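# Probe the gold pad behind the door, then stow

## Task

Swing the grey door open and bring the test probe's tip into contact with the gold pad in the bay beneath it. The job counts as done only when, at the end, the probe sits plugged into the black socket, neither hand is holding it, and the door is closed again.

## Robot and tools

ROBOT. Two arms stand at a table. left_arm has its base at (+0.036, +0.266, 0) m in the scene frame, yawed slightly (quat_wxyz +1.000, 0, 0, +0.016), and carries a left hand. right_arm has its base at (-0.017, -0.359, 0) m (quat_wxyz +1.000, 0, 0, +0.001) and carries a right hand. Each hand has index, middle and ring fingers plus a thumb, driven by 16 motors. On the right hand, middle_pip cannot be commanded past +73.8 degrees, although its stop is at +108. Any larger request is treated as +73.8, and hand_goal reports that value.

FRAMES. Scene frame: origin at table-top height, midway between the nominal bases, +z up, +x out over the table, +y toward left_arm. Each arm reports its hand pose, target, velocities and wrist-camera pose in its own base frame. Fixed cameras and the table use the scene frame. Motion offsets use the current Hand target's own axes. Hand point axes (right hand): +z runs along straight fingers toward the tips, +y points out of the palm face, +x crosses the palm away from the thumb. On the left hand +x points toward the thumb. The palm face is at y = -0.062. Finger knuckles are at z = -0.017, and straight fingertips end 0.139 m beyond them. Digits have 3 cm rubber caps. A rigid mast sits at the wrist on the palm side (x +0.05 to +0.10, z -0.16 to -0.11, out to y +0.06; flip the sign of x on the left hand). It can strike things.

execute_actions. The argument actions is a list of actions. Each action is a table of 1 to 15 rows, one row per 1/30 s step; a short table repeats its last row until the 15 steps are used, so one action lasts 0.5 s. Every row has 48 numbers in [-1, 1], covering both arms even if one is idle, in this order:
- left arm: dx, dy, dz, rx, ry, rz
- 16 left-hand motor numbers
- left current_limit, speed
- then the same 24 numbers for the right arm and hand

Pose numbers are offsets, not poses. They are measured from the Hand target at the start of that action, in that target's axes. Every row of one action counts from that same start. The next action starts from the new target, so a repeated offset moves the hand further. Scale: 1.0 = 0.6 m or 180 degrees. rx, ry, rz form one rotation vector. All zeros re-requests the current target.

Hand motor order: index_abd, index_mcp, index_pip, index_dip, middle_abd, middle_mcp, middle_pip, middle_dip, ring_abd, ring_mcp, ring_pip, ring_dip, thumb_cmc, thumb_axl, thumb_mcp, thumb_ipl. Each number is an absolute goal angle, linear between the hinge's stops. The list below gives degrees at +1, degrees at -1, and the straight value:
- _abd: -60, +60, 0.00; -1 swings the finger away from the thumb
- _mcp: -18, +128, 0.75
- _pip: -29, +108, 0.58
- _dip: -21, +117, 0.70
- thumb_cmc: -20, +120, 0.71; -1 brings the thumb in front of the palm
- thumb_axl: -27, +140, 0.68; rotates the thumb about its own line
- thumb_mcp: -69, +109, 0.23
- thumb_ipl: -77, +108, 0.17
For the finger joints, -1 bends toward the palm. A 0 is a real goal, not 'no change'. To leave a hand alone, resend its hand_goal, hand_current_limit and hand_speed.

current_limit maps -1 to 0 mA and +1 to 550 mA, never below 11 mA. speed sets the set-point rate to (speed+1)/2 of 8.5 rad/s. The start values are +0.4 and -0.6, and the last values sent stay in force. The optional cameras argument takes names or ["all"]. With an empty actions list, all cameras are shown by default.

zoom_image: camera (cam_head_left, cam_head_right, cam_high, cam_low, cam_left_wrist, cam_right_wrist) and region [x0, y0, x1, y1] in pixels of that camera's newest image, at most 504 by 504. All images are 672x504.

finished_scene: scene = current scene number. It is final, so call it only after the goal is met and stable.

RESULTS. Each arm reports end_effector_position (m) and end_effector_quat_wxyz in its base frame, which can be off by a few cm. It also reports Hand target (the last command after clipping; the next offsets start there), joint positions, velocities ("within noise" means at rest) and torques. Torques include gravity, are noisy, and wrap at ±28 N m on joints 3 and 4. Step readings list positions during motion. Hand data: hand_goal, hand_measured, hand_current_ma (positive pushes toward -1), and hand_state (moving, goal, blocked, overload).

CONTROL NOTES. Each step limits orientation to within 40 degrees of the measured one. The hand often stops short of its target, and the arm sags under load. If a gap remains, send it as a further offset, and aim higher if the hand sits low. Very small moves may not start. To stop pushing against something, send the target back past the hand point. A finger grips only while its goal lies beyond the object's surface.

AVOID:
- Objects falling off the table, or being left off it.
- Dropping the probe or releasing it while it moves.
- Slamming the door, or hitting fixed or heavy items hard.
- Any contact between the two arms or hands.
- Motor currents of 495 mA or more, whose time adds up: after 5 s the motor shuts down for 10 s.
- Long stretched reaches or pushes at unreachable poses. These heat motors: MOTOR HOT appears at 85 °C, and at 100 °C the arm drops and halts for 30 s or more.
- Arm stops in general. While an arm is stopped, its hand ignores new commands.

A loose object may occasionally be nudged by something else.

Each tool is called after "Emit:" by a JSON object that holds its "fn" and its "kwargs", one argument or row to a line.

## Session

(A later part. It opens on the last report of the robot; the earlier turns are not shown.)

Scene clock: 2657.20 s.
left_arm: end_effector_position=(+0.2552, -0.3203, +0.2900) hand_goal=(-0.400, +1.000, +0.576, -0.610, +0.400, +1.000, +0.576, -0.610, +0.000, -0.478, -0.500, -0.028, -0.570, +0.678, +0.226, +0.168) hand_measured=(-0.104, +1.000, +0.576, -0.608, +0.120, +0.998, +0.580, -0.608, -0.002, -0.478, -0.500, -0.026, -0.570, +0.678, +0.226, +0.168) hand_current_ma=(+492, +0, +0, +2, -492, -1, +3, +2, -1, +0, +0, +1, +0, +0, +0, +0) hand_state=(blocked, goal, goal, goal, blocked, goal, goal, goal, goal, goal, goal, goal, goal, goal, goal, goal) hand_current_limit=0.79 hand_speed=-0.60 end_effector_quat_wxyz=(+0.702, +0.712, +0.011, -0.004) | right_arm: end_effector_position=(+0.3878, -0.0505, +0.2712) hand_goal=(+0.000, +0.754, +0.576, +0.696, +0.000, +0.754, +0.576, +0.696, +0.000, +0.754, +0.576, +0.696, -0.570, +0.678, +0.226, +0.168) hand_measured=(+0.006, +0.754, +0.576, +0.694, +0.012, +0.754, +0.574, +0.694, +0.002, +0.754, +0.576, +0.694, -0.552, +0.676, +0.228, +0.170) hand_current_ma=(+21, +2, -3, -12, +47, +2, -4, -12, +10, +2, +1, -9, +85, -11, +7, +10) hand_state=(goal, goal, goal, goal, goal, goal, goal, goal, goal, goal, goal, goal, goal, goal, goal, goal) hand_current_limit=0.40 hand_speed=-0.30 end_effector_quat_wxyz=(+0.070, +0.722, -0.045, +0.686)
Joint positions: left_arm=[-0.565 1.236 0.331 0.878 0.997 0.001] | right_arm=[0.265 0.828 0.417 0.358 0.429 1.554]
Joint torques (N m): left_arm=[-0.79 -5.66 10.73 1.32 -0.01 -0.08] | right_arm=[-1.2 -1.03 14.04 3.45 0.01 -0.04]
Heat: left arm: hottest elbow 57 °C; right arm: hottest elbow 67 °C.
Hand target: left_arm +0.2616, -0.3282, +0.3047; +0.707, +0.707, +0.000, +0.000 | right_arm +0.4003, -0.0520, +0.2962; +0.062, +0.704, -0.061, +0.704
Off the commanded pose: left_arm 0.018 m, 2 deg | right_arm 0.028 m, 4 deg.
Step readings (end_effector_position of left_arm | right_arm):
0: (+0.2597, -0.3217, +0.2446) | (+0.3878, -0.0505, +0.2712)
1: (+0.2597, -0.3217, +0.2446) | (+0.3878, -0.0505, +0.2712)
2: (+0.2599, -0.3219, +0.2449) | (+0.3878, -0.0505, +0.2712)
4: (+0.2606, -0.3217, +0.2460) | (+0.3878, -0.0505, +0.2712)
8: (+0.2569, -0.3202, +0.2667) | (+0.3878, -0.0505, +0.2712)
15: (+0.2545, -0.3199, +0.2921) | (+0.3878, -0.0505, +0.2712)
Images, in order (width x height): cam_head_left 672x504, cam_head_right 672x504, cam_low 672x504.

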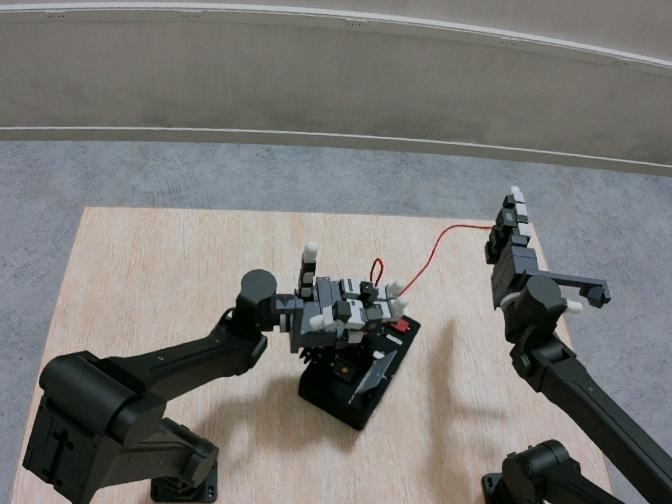

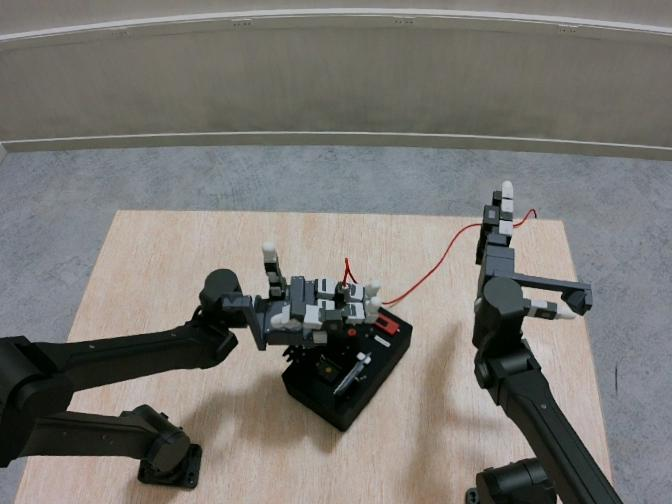

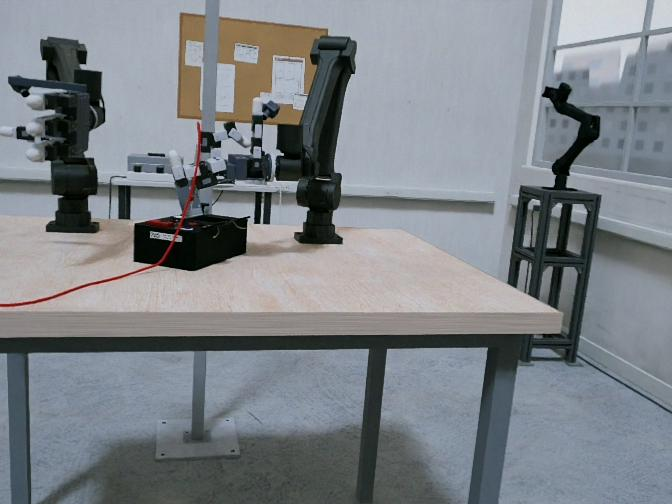

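Emit:
{"fn": "execute_actions", "kwargs": {
  "actions": [],
  "cameras": ["all"]
}}

Emit:
{"fn": "zoom_image", "kwargs": {
  "camera": "cam_low",
  "region": [150, 120, 310, 250]
}}

Emit:
{"fn": "zoom_image", "kwargs": {
  "camera": "cam_head_left",
  "region": [270, 220, 470, 420]
}}

Emit:
{"fn": "zoom_image", "kwargs": {
  "camera": "cam_head_right",
  "region": [270, 220, 470, 420]
}}

Scene clock: 2699.93 s.
left_arm: end_effector_position=(+0.2553, -0.3204, +0.2900) hand_goal=(-0.400, +1.000, +0.576, -0.610, +0.400, +1.000, +0.576, -0.610, +0.000, -0.478, -0.500, -0.028, -0.570, +0.678, +0.226, +0.168) hand_measured=(-0.104, +1.000, +0.576, -0.608, +0.120, +0.998, +0.580, -0.608, -0.002, -0.478, -0.500, -0.026, -0.570, +0.678, +0.226, +0.168) hand_current_ma=(+492, +0, +0, +2, -492, -1, +3, +2, -1, +0, +0, +1, +0, +0, +0, +0) hand_state=(blocked, goal, goal, goal, blocked, goal, goal, goal, goal, goal, goal, goal, goal, goal, goal, goal) hand_current_limit=0.79 hand_speed=-0.60 end_effector_quat_wxyz=(+0.702, +0.712, +0.011, -0.005) | right_arm: end_effector_position=(+0.3878, -0.0505, +0.2712) hand_goal=(+0.000, +0.754, +0.576, +0.696, +0.000, +0.754, +0.576, +0.696, +0.000, +0.754, +0.576, +0.696, -0.570, +0.678, +0.226, +0.168) hand_measured=(+0.006, +0.754, +0.576, +0.694, +0.012, +0.754, +0.574, +0.694, +0.002, +0.754, +0.576, +0.694, -0.552, +0.676, +0.228, +0.170) hand_current_ma=(+21, +2, -3, -12, +47, +2, -4, -12, +10, +2, +1, -9, +85, -11, +7, +10) hand_state=(goal, goal, goal, goal, goal, goal, goal, goal, goal, goal, goal, goal, goal, goal, goal, goal) hand_current_limit=0.40 hand_speed=-0.30 end_effector_quat_wxyz=(+0.070, +0.722, -0.045, +0.686)
Joint positions: left_arm=[-0.565 1.236 0.331 0.878 0.997 0.001] | right_arm=[0.265 0.828 0.417 0.358 0.429 1.554]
Joint velocities: within noise
Joint torques (N m): left_arm=[-0.85 -5.71 10.77 1.25 -0.01 -0.08] | right_arm=[-1.08 -1.38 14.01 3.55 0.03 -0.02]
Heat: left arm: hottest elbow 61 °C; right arm: hottest elbow 68 °C.
Hand target: left_arm +0.2617, -0.3282, +0.3047; +0.707, +0.707, +0.000, -0.001 | right_arm +0.4003, -0.0520, +0.2962; +0.062, +0.704, -0.061, +0.704
Off the commanded pose: left_arm 0.018 m, 2 deg | right_arm 0.028 m, 4 deg.
camera_calibration:
cam_left_wrist: T_world_to_cam=[[-0.804873, -0.0157766, -0.593238, 0.340117], [0.392536, 0.735571, -0.552133, 0.247488], [0.445079, -0.677264, -0.585848, -0.034707], [0, 0, 0, 1]] pos_world=[0.19205, -0.200185, 0.318084]
cam_right_wrist: T_world_to_cam=[[-0.172216, -0.632654, -0.755043, 0.270207], [-0.681125, 0.630209, -0.372699, 0.34403], [0.711625, 0.450095, -0.539449, 0.0149052], [0, 0, 0, 1]] pos_world=[0.270254, -0.0525717, 0.340279]

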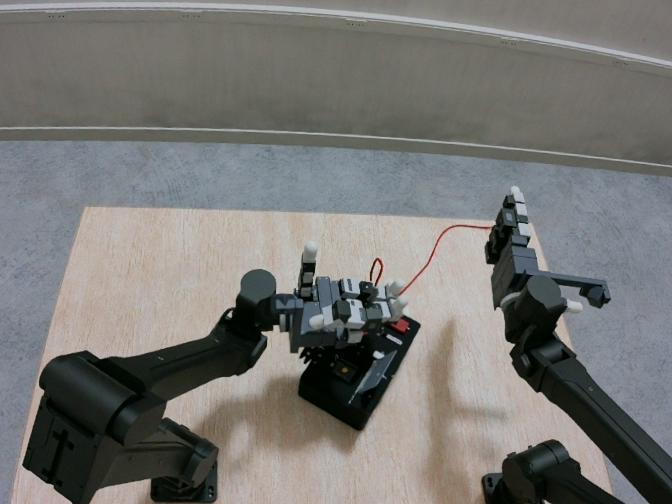

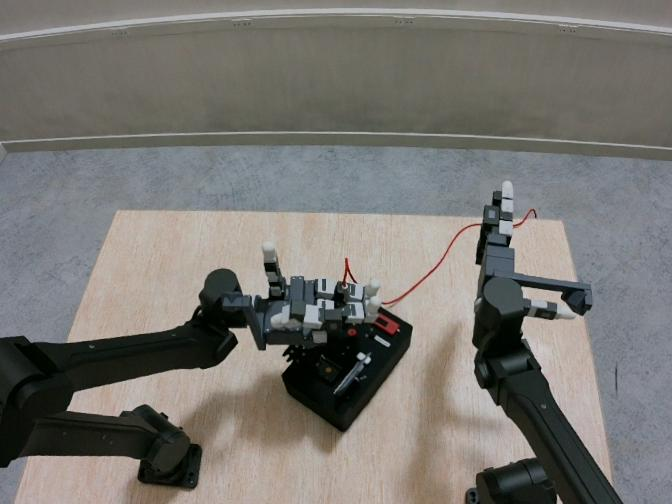

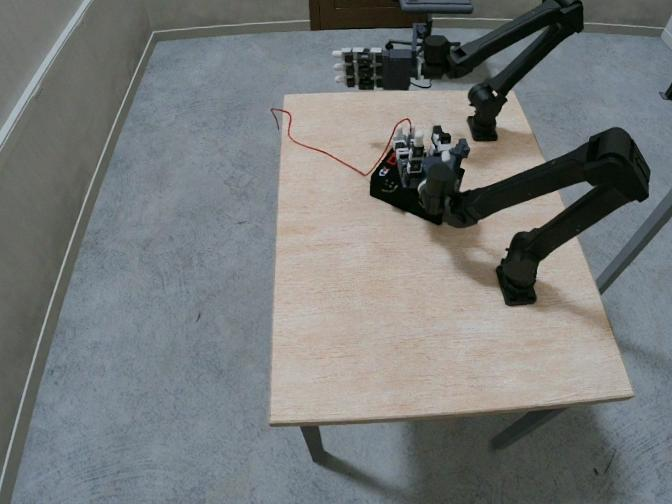

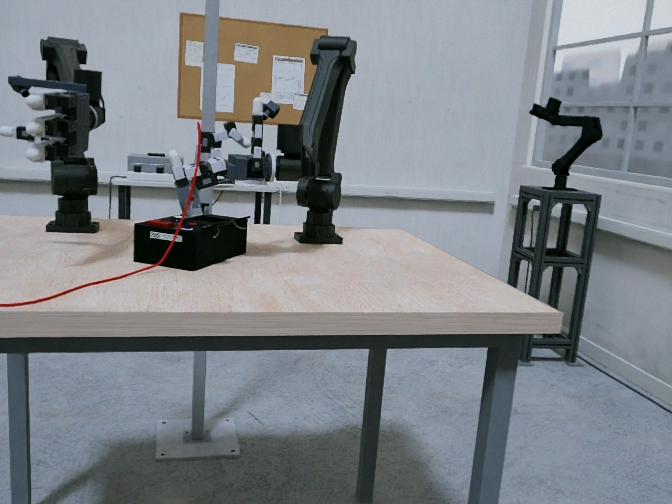

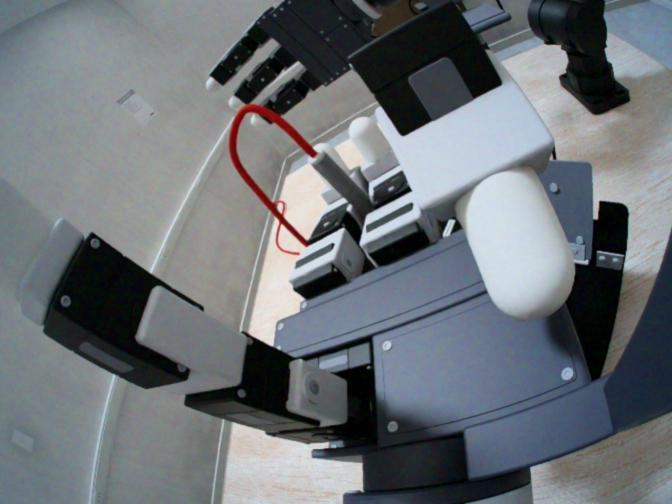

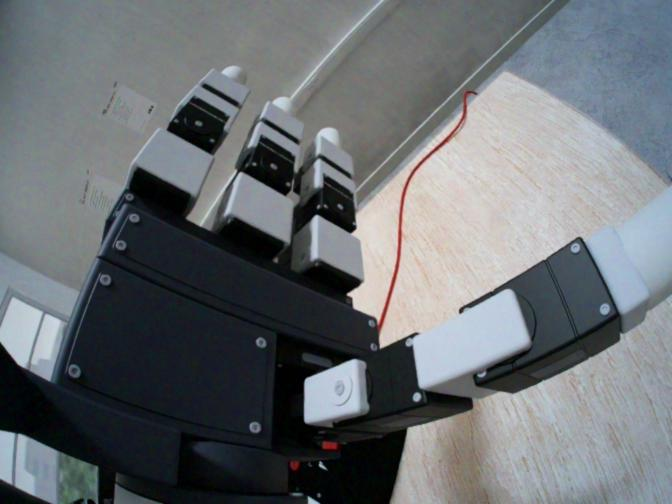

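Scaled by 3.150 from the camera's 672x504 image, which has a finer 960x720 frame.

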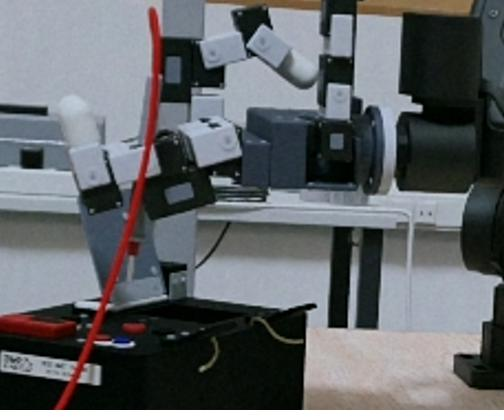

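Scaled by 2.520 from the camera's 672x504 image, which has a finer 960x720 frame.

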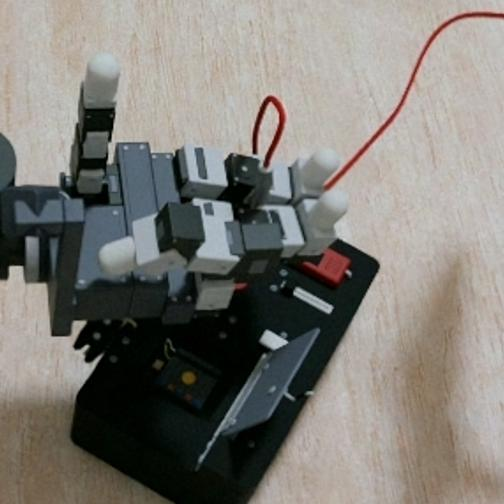

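Scaled by 2.520 from the camera's 672x504 image, which has a finer 960x720 frame.

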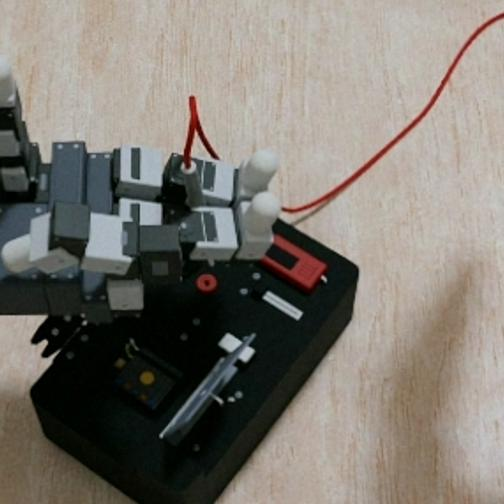

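Emit:
{"fn": "zoom_image", "kwargs": {
  "camera": "cam_low",
  "region": [170, 170, 230, 230]
}}

Emit:
{"fn": "zoom_image", "kwargs": {
  "camera": "cam_high",
  "region": [365, 110, 485, 230]
}}

Emit:
{"fn": "zoom_image", "kwargs": {
  "camera": "cam_head_left",
  "region": [320, 290, 420, 390]
}}

Emit:
{"fn": "zoom_image", "kwargs": {
  "camera": "cam_head_right",
  "region": [300, 270, 400, 370]
}}

Scaled by 8.400 from the camera's 672x504 image, which has a finer 960x720 frame.

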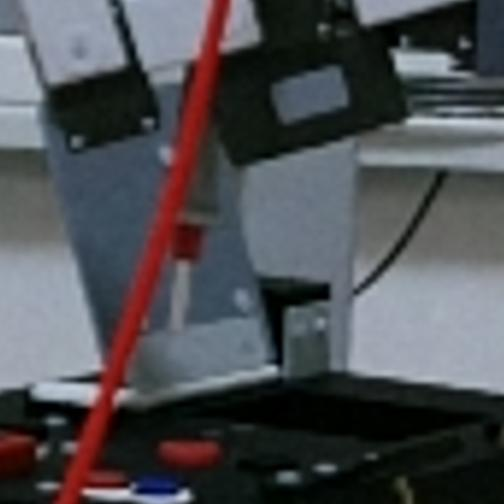

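Scaled by 4.200 from the camera's 672x504 image, which has a finer 960x720 frame.

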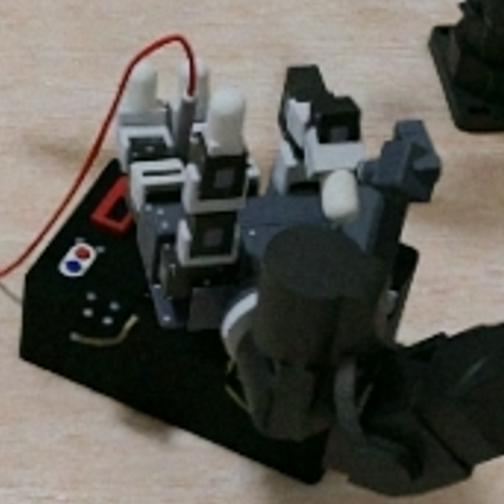

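Scaled by 5.040 from the camera's 672x504 image, which has a finer 960x720 frame.

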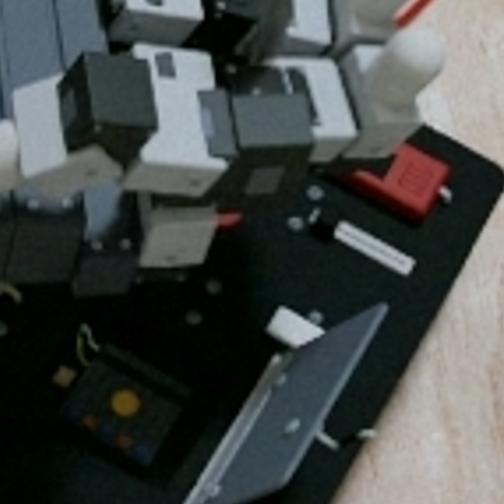

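Scaled by 5.040 from the camera's 672x504 image, which has a finer 960x720 frame.

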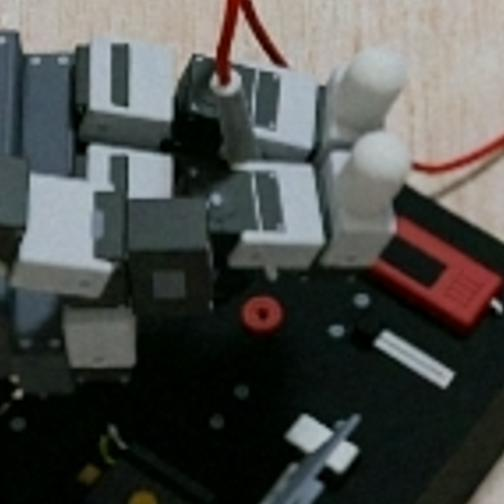

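Emit:
{"fn": "execute_actions", "kwargs": {
  "actions": [
    [[-0.06,0,-0.041,0,0,0,-0.4,1.0,0.576,-0.61,0.4,1.0,0.576,-0.61,0,-0.479,-0.5,-0.029,-0.571,0.678,0.225,0.168,0.79,-0.6,0,0,0,0,0,0,0,0.754,0.576,0.696,0,0.754,0.576,0.696,0,0.754,0.576,0.696,-0.571,0.678,0.225,0.168,0.4,-0.3]],
    [[-0.06,0,-0.041,0,0,0,-0.4,1.0,0.576,-0.61,0.4,1.0,0.576,-0.61,0,-0.479,-0.5,-0.029,-0.571,0.678,0.225,0.168,0.79,-0.6,0,0,0,0,0,0,0,0.754,0.576,0.696,0,0.754,0.576,0.696,0,0.754,0.576,0.696,-0.571,0.678,0.225,0.168,0.4,-0.3]]
  ],
  "cameras": ["cam_head_left","cam_head_right","cam_low"]
}}

Emit:
{"fn": "zoom_image", "kwargs": {
  "camera": "cam_low",
  "region": [160, 150, 240, 230]
}}

Emit:
{"fn": "zoom_image", "kwargs": {
  "camera": "cam_head_right",
  "region": [260, 260, 410, 410]
}}

Scene clock: 2848.63 s.
left_arm: end_effector_position=(+0.1911, -0.2809, +0.3067) hand_goal=(-0.400, +1.000, +0.576, -0.610, +0.400, +1.000, +0.576, -0.610, +0.000, -0.478, -0.500, -0.028, -0.570, +0.678, +0.226, +0.168) hand_measured=(-0.104, +1.000, +0.576, -0.608, +0.120, +0.998, +0.580, -0.608, -0.002, -0.478, -0.500, -0.026, -0.570, +0.678, +0.226, +0.168) hand_current_ma=(+492, +0, +0, +2, -492, -1, +4, +2, -1, +0, +0, +1, +0, +0, +0, +0) hand_state=(blocked, goal, goal, goal, blocked, goal, goal, goal, goal, goal, goal, goal, goal, goal, goal, goal) hand_current_limit=0.79 hand_speed=-0.60 end_effector_quat_wxyz=(+0.709, +0.705, -0.002, +0.000) | right_arm: end_effector_position=(+0.3878, -0.0505, +0.2712) hand_goal=(+0.000, +0.754, +0.576, +0.696, +0.000, +0.754, +0.576, +0.696, +0.000, +0.754, +0.576, +0.696, -0.570, +0.678, +0.226, +0.168) hand_measured=(+0.006, +0.754, +0.576, +0.694, +0.012, +0.754, +0.574, +0.694, +0.002, +0.754, +0.576, +0.694, -0.552, +0.676, +0.228, +0.170) hand_current_ma=(+21, +2, -3, -12, +47, +2, -4, -12, +10, +2, +1, -9, +85, -11, +7, +10) hand_state=(goal, goal, goal, goal, goal, goal, goal, goal, goal, goal, goal, goal, goal, goal, goal, goal) hand_current_limit=0.40 hand_speed=-0.30 end_effector_quat_wxyz=(+0.070, +0.722, -0.045, +0.686)
Joint positions: left_arm=[-0.565 0.885 0.183 0.711 1.008 -0.005] | right_arm=[0.265 0.828 0.417 0.358 0.429 1.554]
Joint torques (N m): left_arm=[0.15 -2.55 7.56 1.21 -0.03 -0.05] | right_arm=[-0.73 -1.14 14.05 3.4 0.05 -0.06]
Heat: left arm: hottest elbow 62 °C; right arm: hottest elbow 70 °C.
Hand target: left_arm +0.1896, -0.2789, +0.3048; +0.707, +0.707, +0.000, -0.001 | right_arm +0.4003, -0.0520, +0.2962; +0.062, +0.704, -0.061, +0.704
Off the commanded pose: left_arm 0.003 m, 0 deg | right_arm 0.028 m, 4 deg.
Step readings (end_effector_position of left_arm | right_arm):
0: (+0.2553, -0.3204, +0.2900) | (+0.3878, -0.0505, +0.2712)
1: (+0.2552, -0.3203, +0.2901) | (+0.3878, -0.0505, +0.2712)
2: (+0.2550, -0.3202, +0.2906) | (+0.3878, -0.0505, +0.2712)
4: (+0.2512, -0.3177, +0.2945) | (+0.3878, -0.0505, +0.2712)
8: (+0.2349, -0.3078, +0.3053) | (+0.3878, -0.0505, +0.2712)
15: (+0.2287, -0.3041, +0.3082) | (+0.3878, -0.0505, +0.2712)
16: (+0.2286, -0.3040, +0.3072) | (+0.3878, -0.0505, +0.2712)
17: (+0.2272, -0.3031, +0.3059) | (+0.3878, -0.0505, +0.2712)
19: (+0.2183, -0.2972, +0.3024) | (+0.3878, -0.0505, +0.2712)
23: (+0.1973, -0.2846, +0.3034) | (+0.3878, -0.0505, +0.2712)
30: (+0.1904, -0.2804, +0.3091) | (+0.3878, -0.0505, +0.2712)
Images, in order (width x height): cam_head_left 672x504, cam_head_right 672x504, cam_low 672x504.

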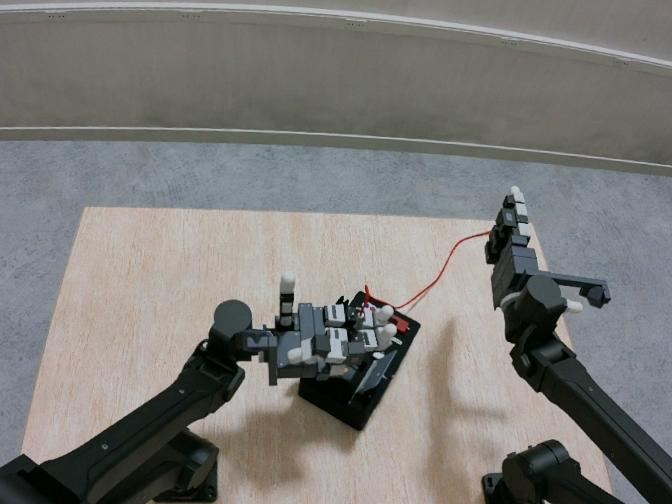

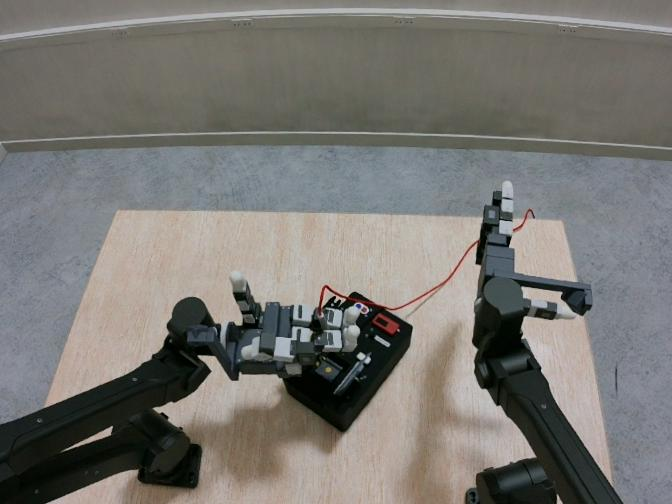

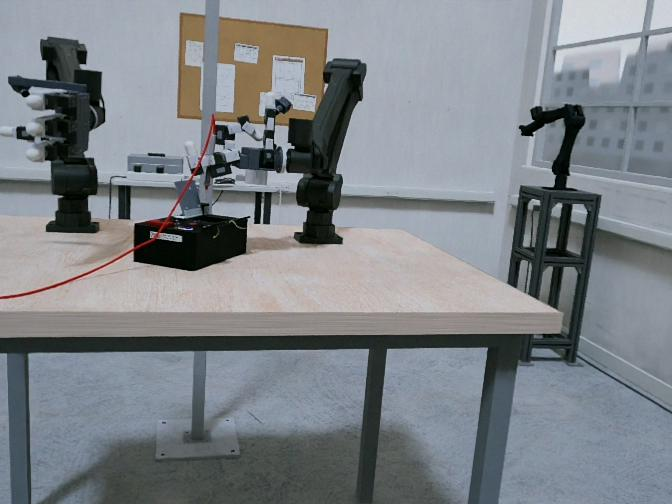

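Scaled by 6.300 from the camera's 672x504 image, which has a finer 960x720 frame.

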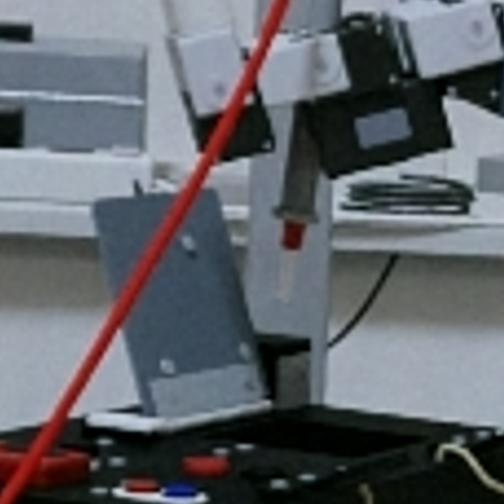

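Scaled by 3.360 from the camera's 672x504 image, which has a finer 960x720 frame.

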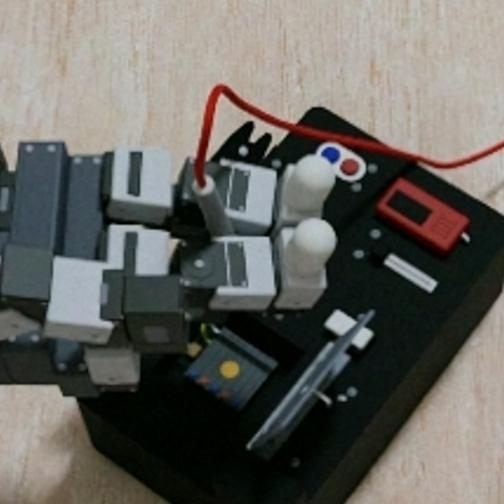

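Emit:
{"fn": "execute_actions", "kwargs": {
  "actions": [
    [[0.0595,0,0.0147,0.017,0,-0.067,-0.4,1.0,0.576,-0.61,0.4,1.0,0.576,-0.61,0,-0.479,-0.5,-0.029,-0.571,0.678,0.225,0.168,0.79,-0.6,0,0,0,0,0,0,0,0.754,0.576,0.696,0,0.754,0.576,0.696,0,0.754,0.576,0.696,-0.571,0.678,0.225,0.168,0.4,-0.3]]
  ],
  "cameras": ["cam_head_left","cam_head_right","cam_low"]
}}

Emit:
{"fn": "zoom_image", "kwargs": {
  "camera": "cam_low",
  "region": [160, 150, 240, 230]
}}

Emit:
{"fn": "zoom_image", "kwargs": {
  "camera": "cam_head_right",
  "region": [260, 260, 410, 410]
}}

Emit:
{"fn": "zoom_image", "kwargs": {
  "camera": "cam_head_left",
  "region": [260, 260, 410, 410]
}}

Scene clock: 2858.03 s.
left_arm: end_effector_position=(+0.2137, -0.2845, +0.2768) hand_goal=(-0.400, +1.000, +0.576, -0.610, +0.400, +1.000, +0.576, -0.610, +0.000, -0.478, -0.500, -0.028, -0.570, +0.678, +0.226, +0.168) hand_measured=(-0.104, +1.000, +0.576, -0.608, +0.120, +0.998, +0.580, -0.608, -0.002, -0.478, -0.500, -0.026, -0.570, +0.678, +0.226, +0.168) hand_current_ma=(+492, +0, +0, +2, -492, -1, +4, +2, -1, +0, +0, +1, +0, +0, +0, +0) hand_state=(blocked, goal, goal, goal, blocked, goal, goal, goal, goal, goal, goal, goal, goal, goal, goal, goal) hand_current_limit=0.79 hand_speed=-0.60 end_effector_quat_wxyz=(+0.673, +0.729, +0.085, -0.090) | right_arm: end_effector_position=(+0.3878, -0.0505, +0.2712) hand_goal=(+0.000, +0.754, +0.576, +0.696, +0.000, +0.754, +0.576, +0.696, +0.000, +0.754, +0.576, +0.696, -0.570, +0.678, +0.226, +0.168) hand_measured=(+0.006, +0.754, +0.576, +0.694, +0.012, +0.754, +0.574, +0.694, +0.002, +0.754, +0.576, +0.694, -0.552, +0.676, +0.228, +0.170) hand_current_ma=(+21, +2, -3, -12, +47, +2, -4, -12, +10, +2, +1, -9, +85, -11, +7, +10) hand_state=(goal, goal, goal, goal, goal, goal, goal, goal, goal, goal, goal, goal, goal, goal, goal, goal) hand_current_limit=0.40 hand_speed=-0.30 end_effector_quat_wxyz=(+0.070, +0.722, -0.045, +0.686)
Joint positions: left_arm=[-0.54 0.879 0.199 0.525 1.042 -0.116] | right_arm=[0.265 0.828 0.417 0.358 0.429 1.554]
Joint torques (N m): left_arm=[0.79 -2.78 13.33 1.28 0.13 -0.09] | right_arm=[-1.14 -1.49 14.15 3.33 0.03 -0.04]
Heat: left arm: hottest elbow 60 °C; right arm: hottest elbow 71 °C.
Hand target: left_arm +0.2254, -0.2877, +0.3047; +0.684, +0.722, +0.074, -0.075 | right_arm +0.4003, -0.0520, +0.2962; +0.062, +0.704, -0.061, +0.704
Off the commanded pose: left_arm 0.030 m, 3 deg | right_arm 0.028 m, 4 deg.
Step readings (end_effector_position of left_arm | right_arm):
0: (+0.1911, -0.2809, +0.3066) | (+0.3878, -0.0505, +0.2712)
1: (+0.1911, -0.2810, +0.3064) | (+0.3878, -0.0505, +0.2712)
2: (+0.1919, -0.2815, +0.3043) | (+0.3878, -0.0505, +0.2712)
4: (+0.1956, -0.2823, +0.2975) | (+0.3878, -0.0505, +0.2712)
8: (+0.2052, -0.2823, +0.2838) | (+0.3878, -0.0505, +0.2712)
15: (+0.2127, -0.2839, +0.2765) | (+0.3878, -0.0505, +0.2712)
Images, in order (width x height): cam_head_left 672x504, cam_head_right 672x504, cam_low 672x504.

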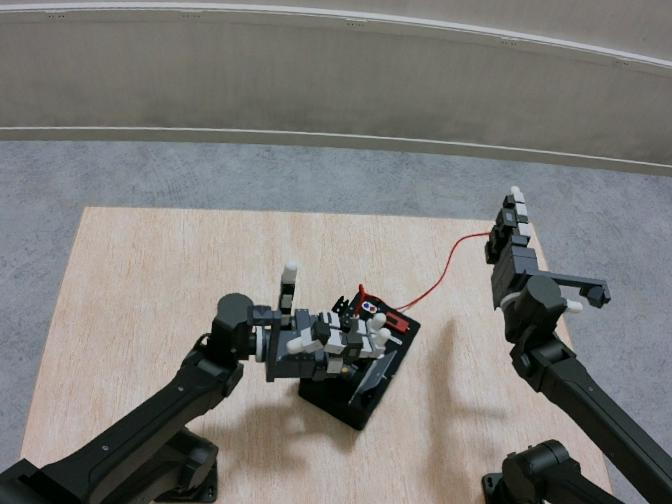

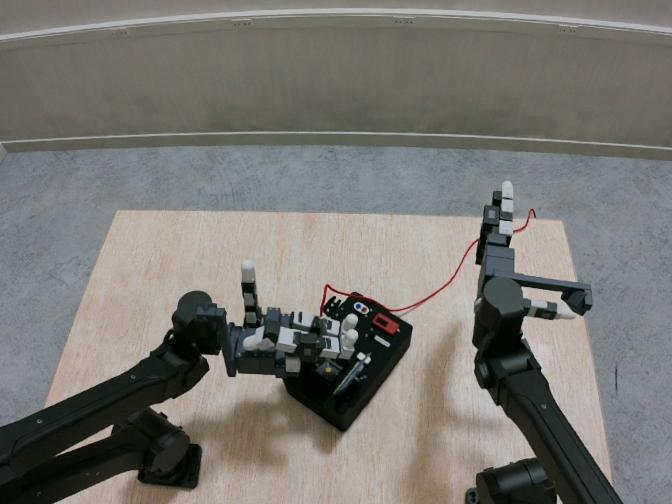

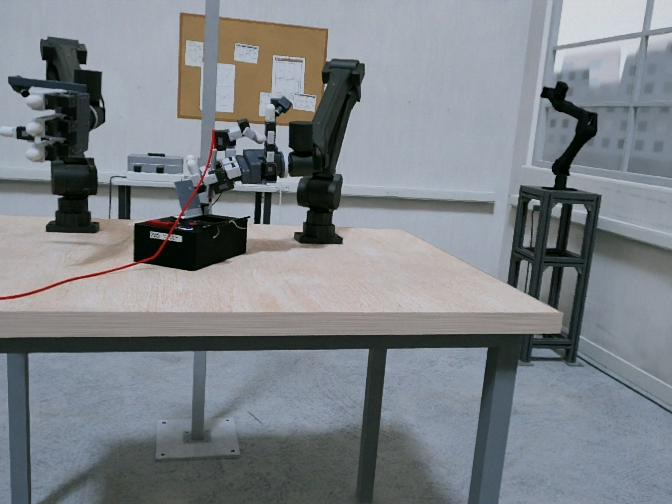

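Scaled by 6.300 from the camera's 672x504 image, which has a finer 960x720 frame.

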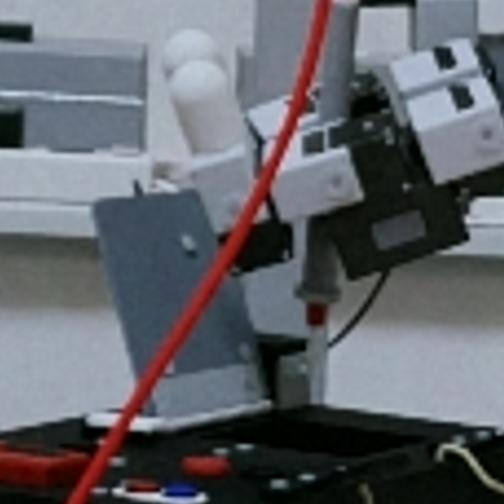

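Scaled by 3.360 from the camera's 672x504 image, which has a finer 960x720 frame.

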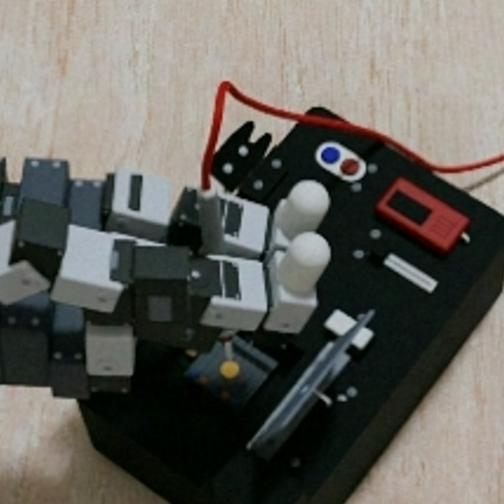

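Scaled by 3.360 from the camera's 672x504 image, which has a finer 960x720 frame.

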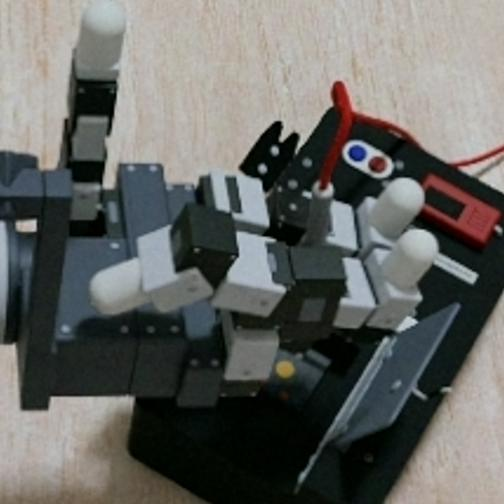

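Emit:
{"fn": "zoom_image", "kwargs": {
  "camera": "cam_head_right",
  "region": [305, 340, 355, 390]
}}

Emit:
{"fn": "zoom_image", "kwargs": {
  "camera": "cam_head_left",
  "region": [320, 340, 370, 390]
}}

Emit:
{"fn": "zoom_image", "kwargs": {
  "camera": "cam_high",
  "region": [385, 130, 485, 230]
}}

Scaled by 10.080 from the camera's 672x504 image, which has a finer 960x720 frame.

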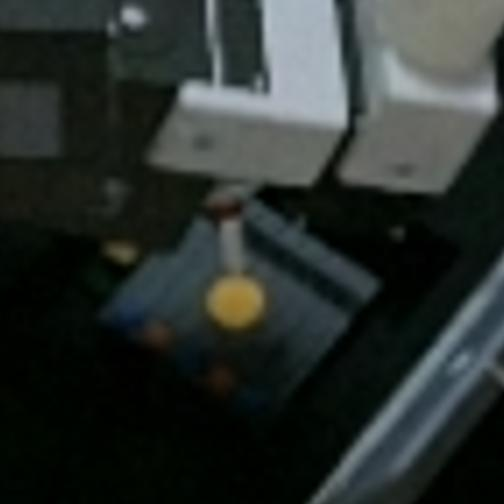

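Scaled by 10.080 from the camera's 672x504 image, which has a finer 960x720 frame.

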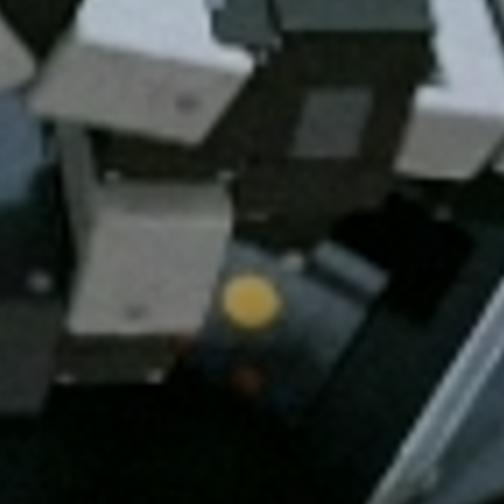

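This scene's latest camera images include none from cam_high. They are from: cam_head_left, cam_head_right, cam_low. cam_high's image comes with the result of a call that names it in "cameras".

Emit:
{"fn": "execute_actions", "kwargs": {
  "actions": [
    [[0.0184,-0.0302,-0.0015,0,0,0,-0.4,1.0,0.576,-0.61,0.4,1.0,0.576,-0.61,0,-0.479,-0.5,-0.029,-0.571,0.678,0.225,0.168,0.79,-0.6,0,0,0,0,0,0,0,0.754,0.576,0.696,0,0.754,0.576,0.696,0,0.754,0.576,0.696,-0.571,0.678,0.225,0.168,0.4,-0.3]]
  ],
  "cameras": ["cam_head_left","cam_head_right","cam_low","cam_high"]
}}

Emit:
{"fn": "zoom_image", "kwargs": {
  "camera": "cam_head_right",
  "region": [305, 340, 355, 390]
}}

Emit:
{"fn": "zoom_image", "kwargs": {
  "camera": "cam_head_left",
  "region": [320, 340, 370, 390]
}}

Emit:
{"fn": "zoom_image", "kwargs": {
  "camera": "cam_high",
  "region": [385, 130, 485, 230]
}}

Emit:
{"fn": "zoom_image", "kwargs": {
  "camera": "cam_low",
  "region": [160, 150, 240, 230]
}}

Scene clock: 2883.57 s.
left_arm: end_effector_position=(+0.2238, -0.2838, +0.2664) hand_goal=(-0.400, +1.000, +0.576, -0.610, +0.400, +1.000, +0.576, -0.610, +0.000, -0.478, -0.500, -0.028, -0.570, +0.678, +0.226, +0.168) hand_measured=(-0.104, +1.000, +0.576, -0.608, +0.120, +0.998, +0.580, -0.608, -0.002, -0.478, -0.500, -0.026, -0.570, +0.678, +0.226, +0.168) hand_current_ma=(+492, +0, +0, +2, -492, -1, +4, +2, -1, +0, +0, +1, +0, +0, +0, +0) hand_state=(blocked, goal, goal, goal, blocked, goal, goal, goal, goal, goal, goal, goal, goal, goal, goal, goal) hand_current_limit=0.79 hand_speed=-0.60 end_effector_quat_wxyz=(+0.673, +0.729, +0.088, -0.092) | right_arm: end_effector_position=(+0.3878, -0.0505, +0.2712) hand_goal=(+0.000, +0.754, +0.576, +0.696, +0.000, +0.754, +0.576, +0.696, +0.000, +0.754, +0.576, +0.696, -0.570, +0.678, +0.226, +0.168) hand_measured=(+0.006, +0.754, +0.576, +0.694, +0.012, +0.754, +0.574, +0.694, +0.002, +0.754, +0.576, +0.694, -0.552, +0.676, +0.228, +0.170) hand_current_ma=(+21, +2, -3, -12, +47, +2, -4, -12, +10, +2, +1, -9, +85, -11, +7, +10) hand_state=(goal, goal, goal, goal, goal, goal, goal, goal, goal, goal, goal, goal, goal, goal, goal, goal) hand_current_limit=0.40 hand_speed=-0.30 end_effector_quat_wxyz=(+0.070, +0.722, -0.045, +0.686)
Joint positions: left_arm=[-0.515 0.965 0.199 0.605 1.065 -0.115] | right_arm=[0.265 0.828 0.417 0.358 0.429 1.554]
Joint torques (N m): left_arm=[0.5 -1.73 11.02 2.51 0.14 0] | right_arm=[-1.44 -0.73 14.26 3.44 0.03 -0.07]
Heat: left arm: hottest elbow 62 °C; right arm: hottest elbow 71 °C.
Hand target: left_arm +0.2323, -0.2859, +0.2847; +0.684, +0.722, +0.074, -0.075 | right_arm +0.4003, -0.0520, +0.2962; +0.062, +0.704, -0.061, +0.704
Off the commanded pose: left_arm 0.020 m, 3 deg | right_arm 0.028 m, 4 deg.
Step readings (end_effector_position of left_arm | right_arm):
0: (+0.2137, -0.2845, +0.2768) | (+0.3878, -0.0505, +0.2712)
1: (+0.2135, -0.2845, +0.2768) | (+0.3878, -0.0505, +0.2712)
2: (+0.2135, -0.2843, +0.2765) | (+0.3878, -0.0505, +0.2712)
4: (+0.2153, -0.2838, +0.2745) | (+0.3878, -0.0505, +0.2712)
8: (+0.2226, -0.2841, +0.2648) | (+0.3878, -0.0505, +0.2712)
15: (+0.2242, -0.2839, +0.2648) | (+0.3878, -0.0505, +0.2712)
Images, in order (width x height): cam_head_left 672x504, cam_head_right 672x504, cam_high 672x504, cam_low 672x504.

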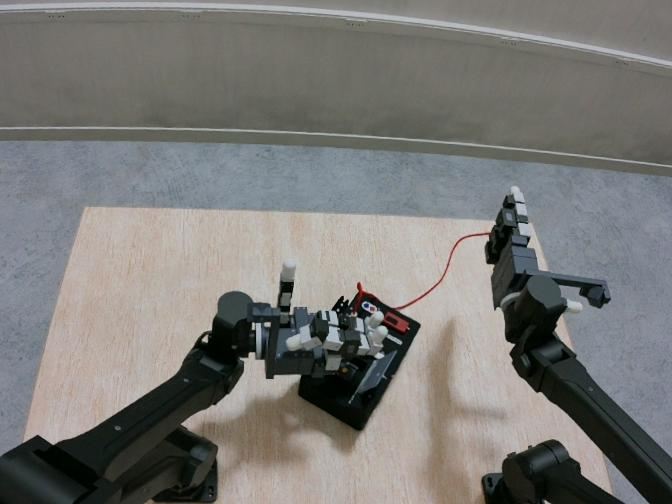

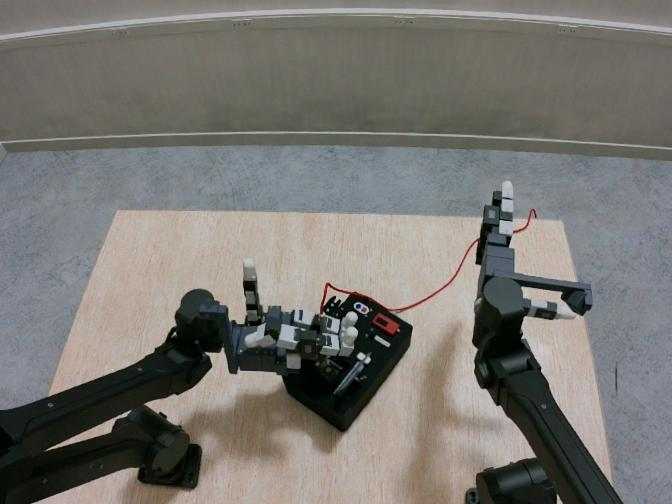

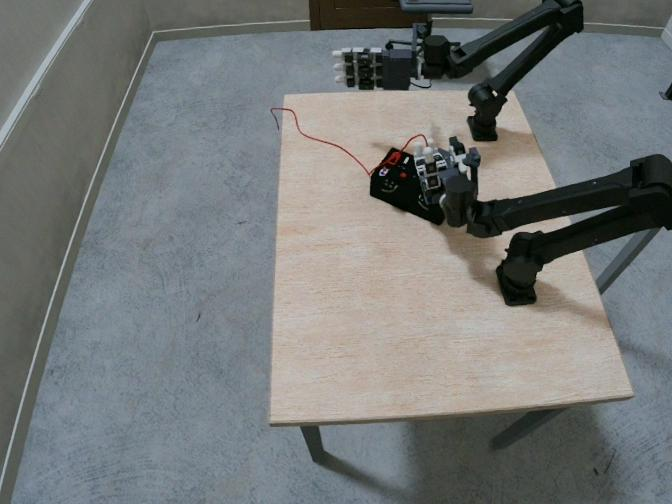

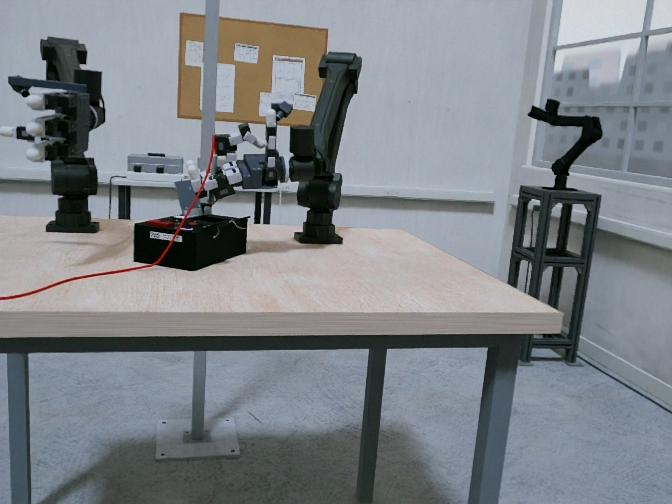

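Scaled by 10.080 from the camera's 672x504 image, which has a finer 960x720 frame.

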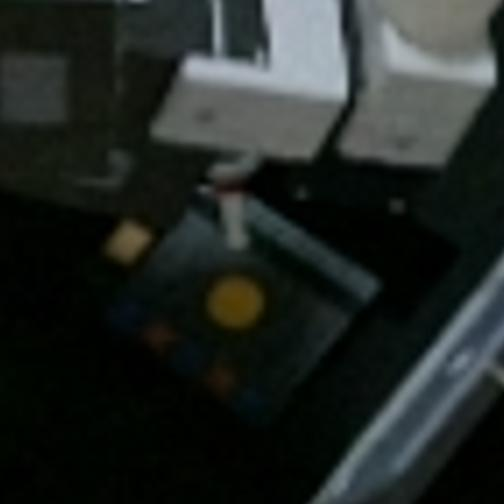

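Scaled by 10.080 from the camera's 672x504 image, which has a finer 960x720 frame.

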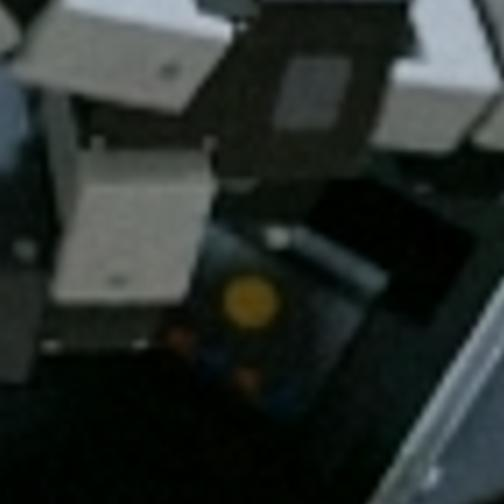

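Scaled by 5.040 from the camera's 672x504 image, which has a finer 960x720 frame.

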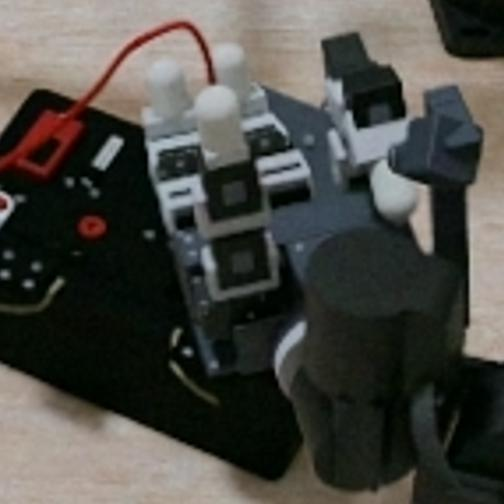

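Scaled by 6.300 from the camera's 672x504 image, which has a finer 960x720 frame.

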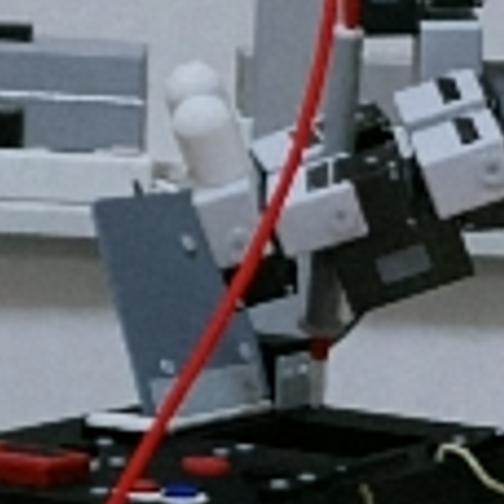

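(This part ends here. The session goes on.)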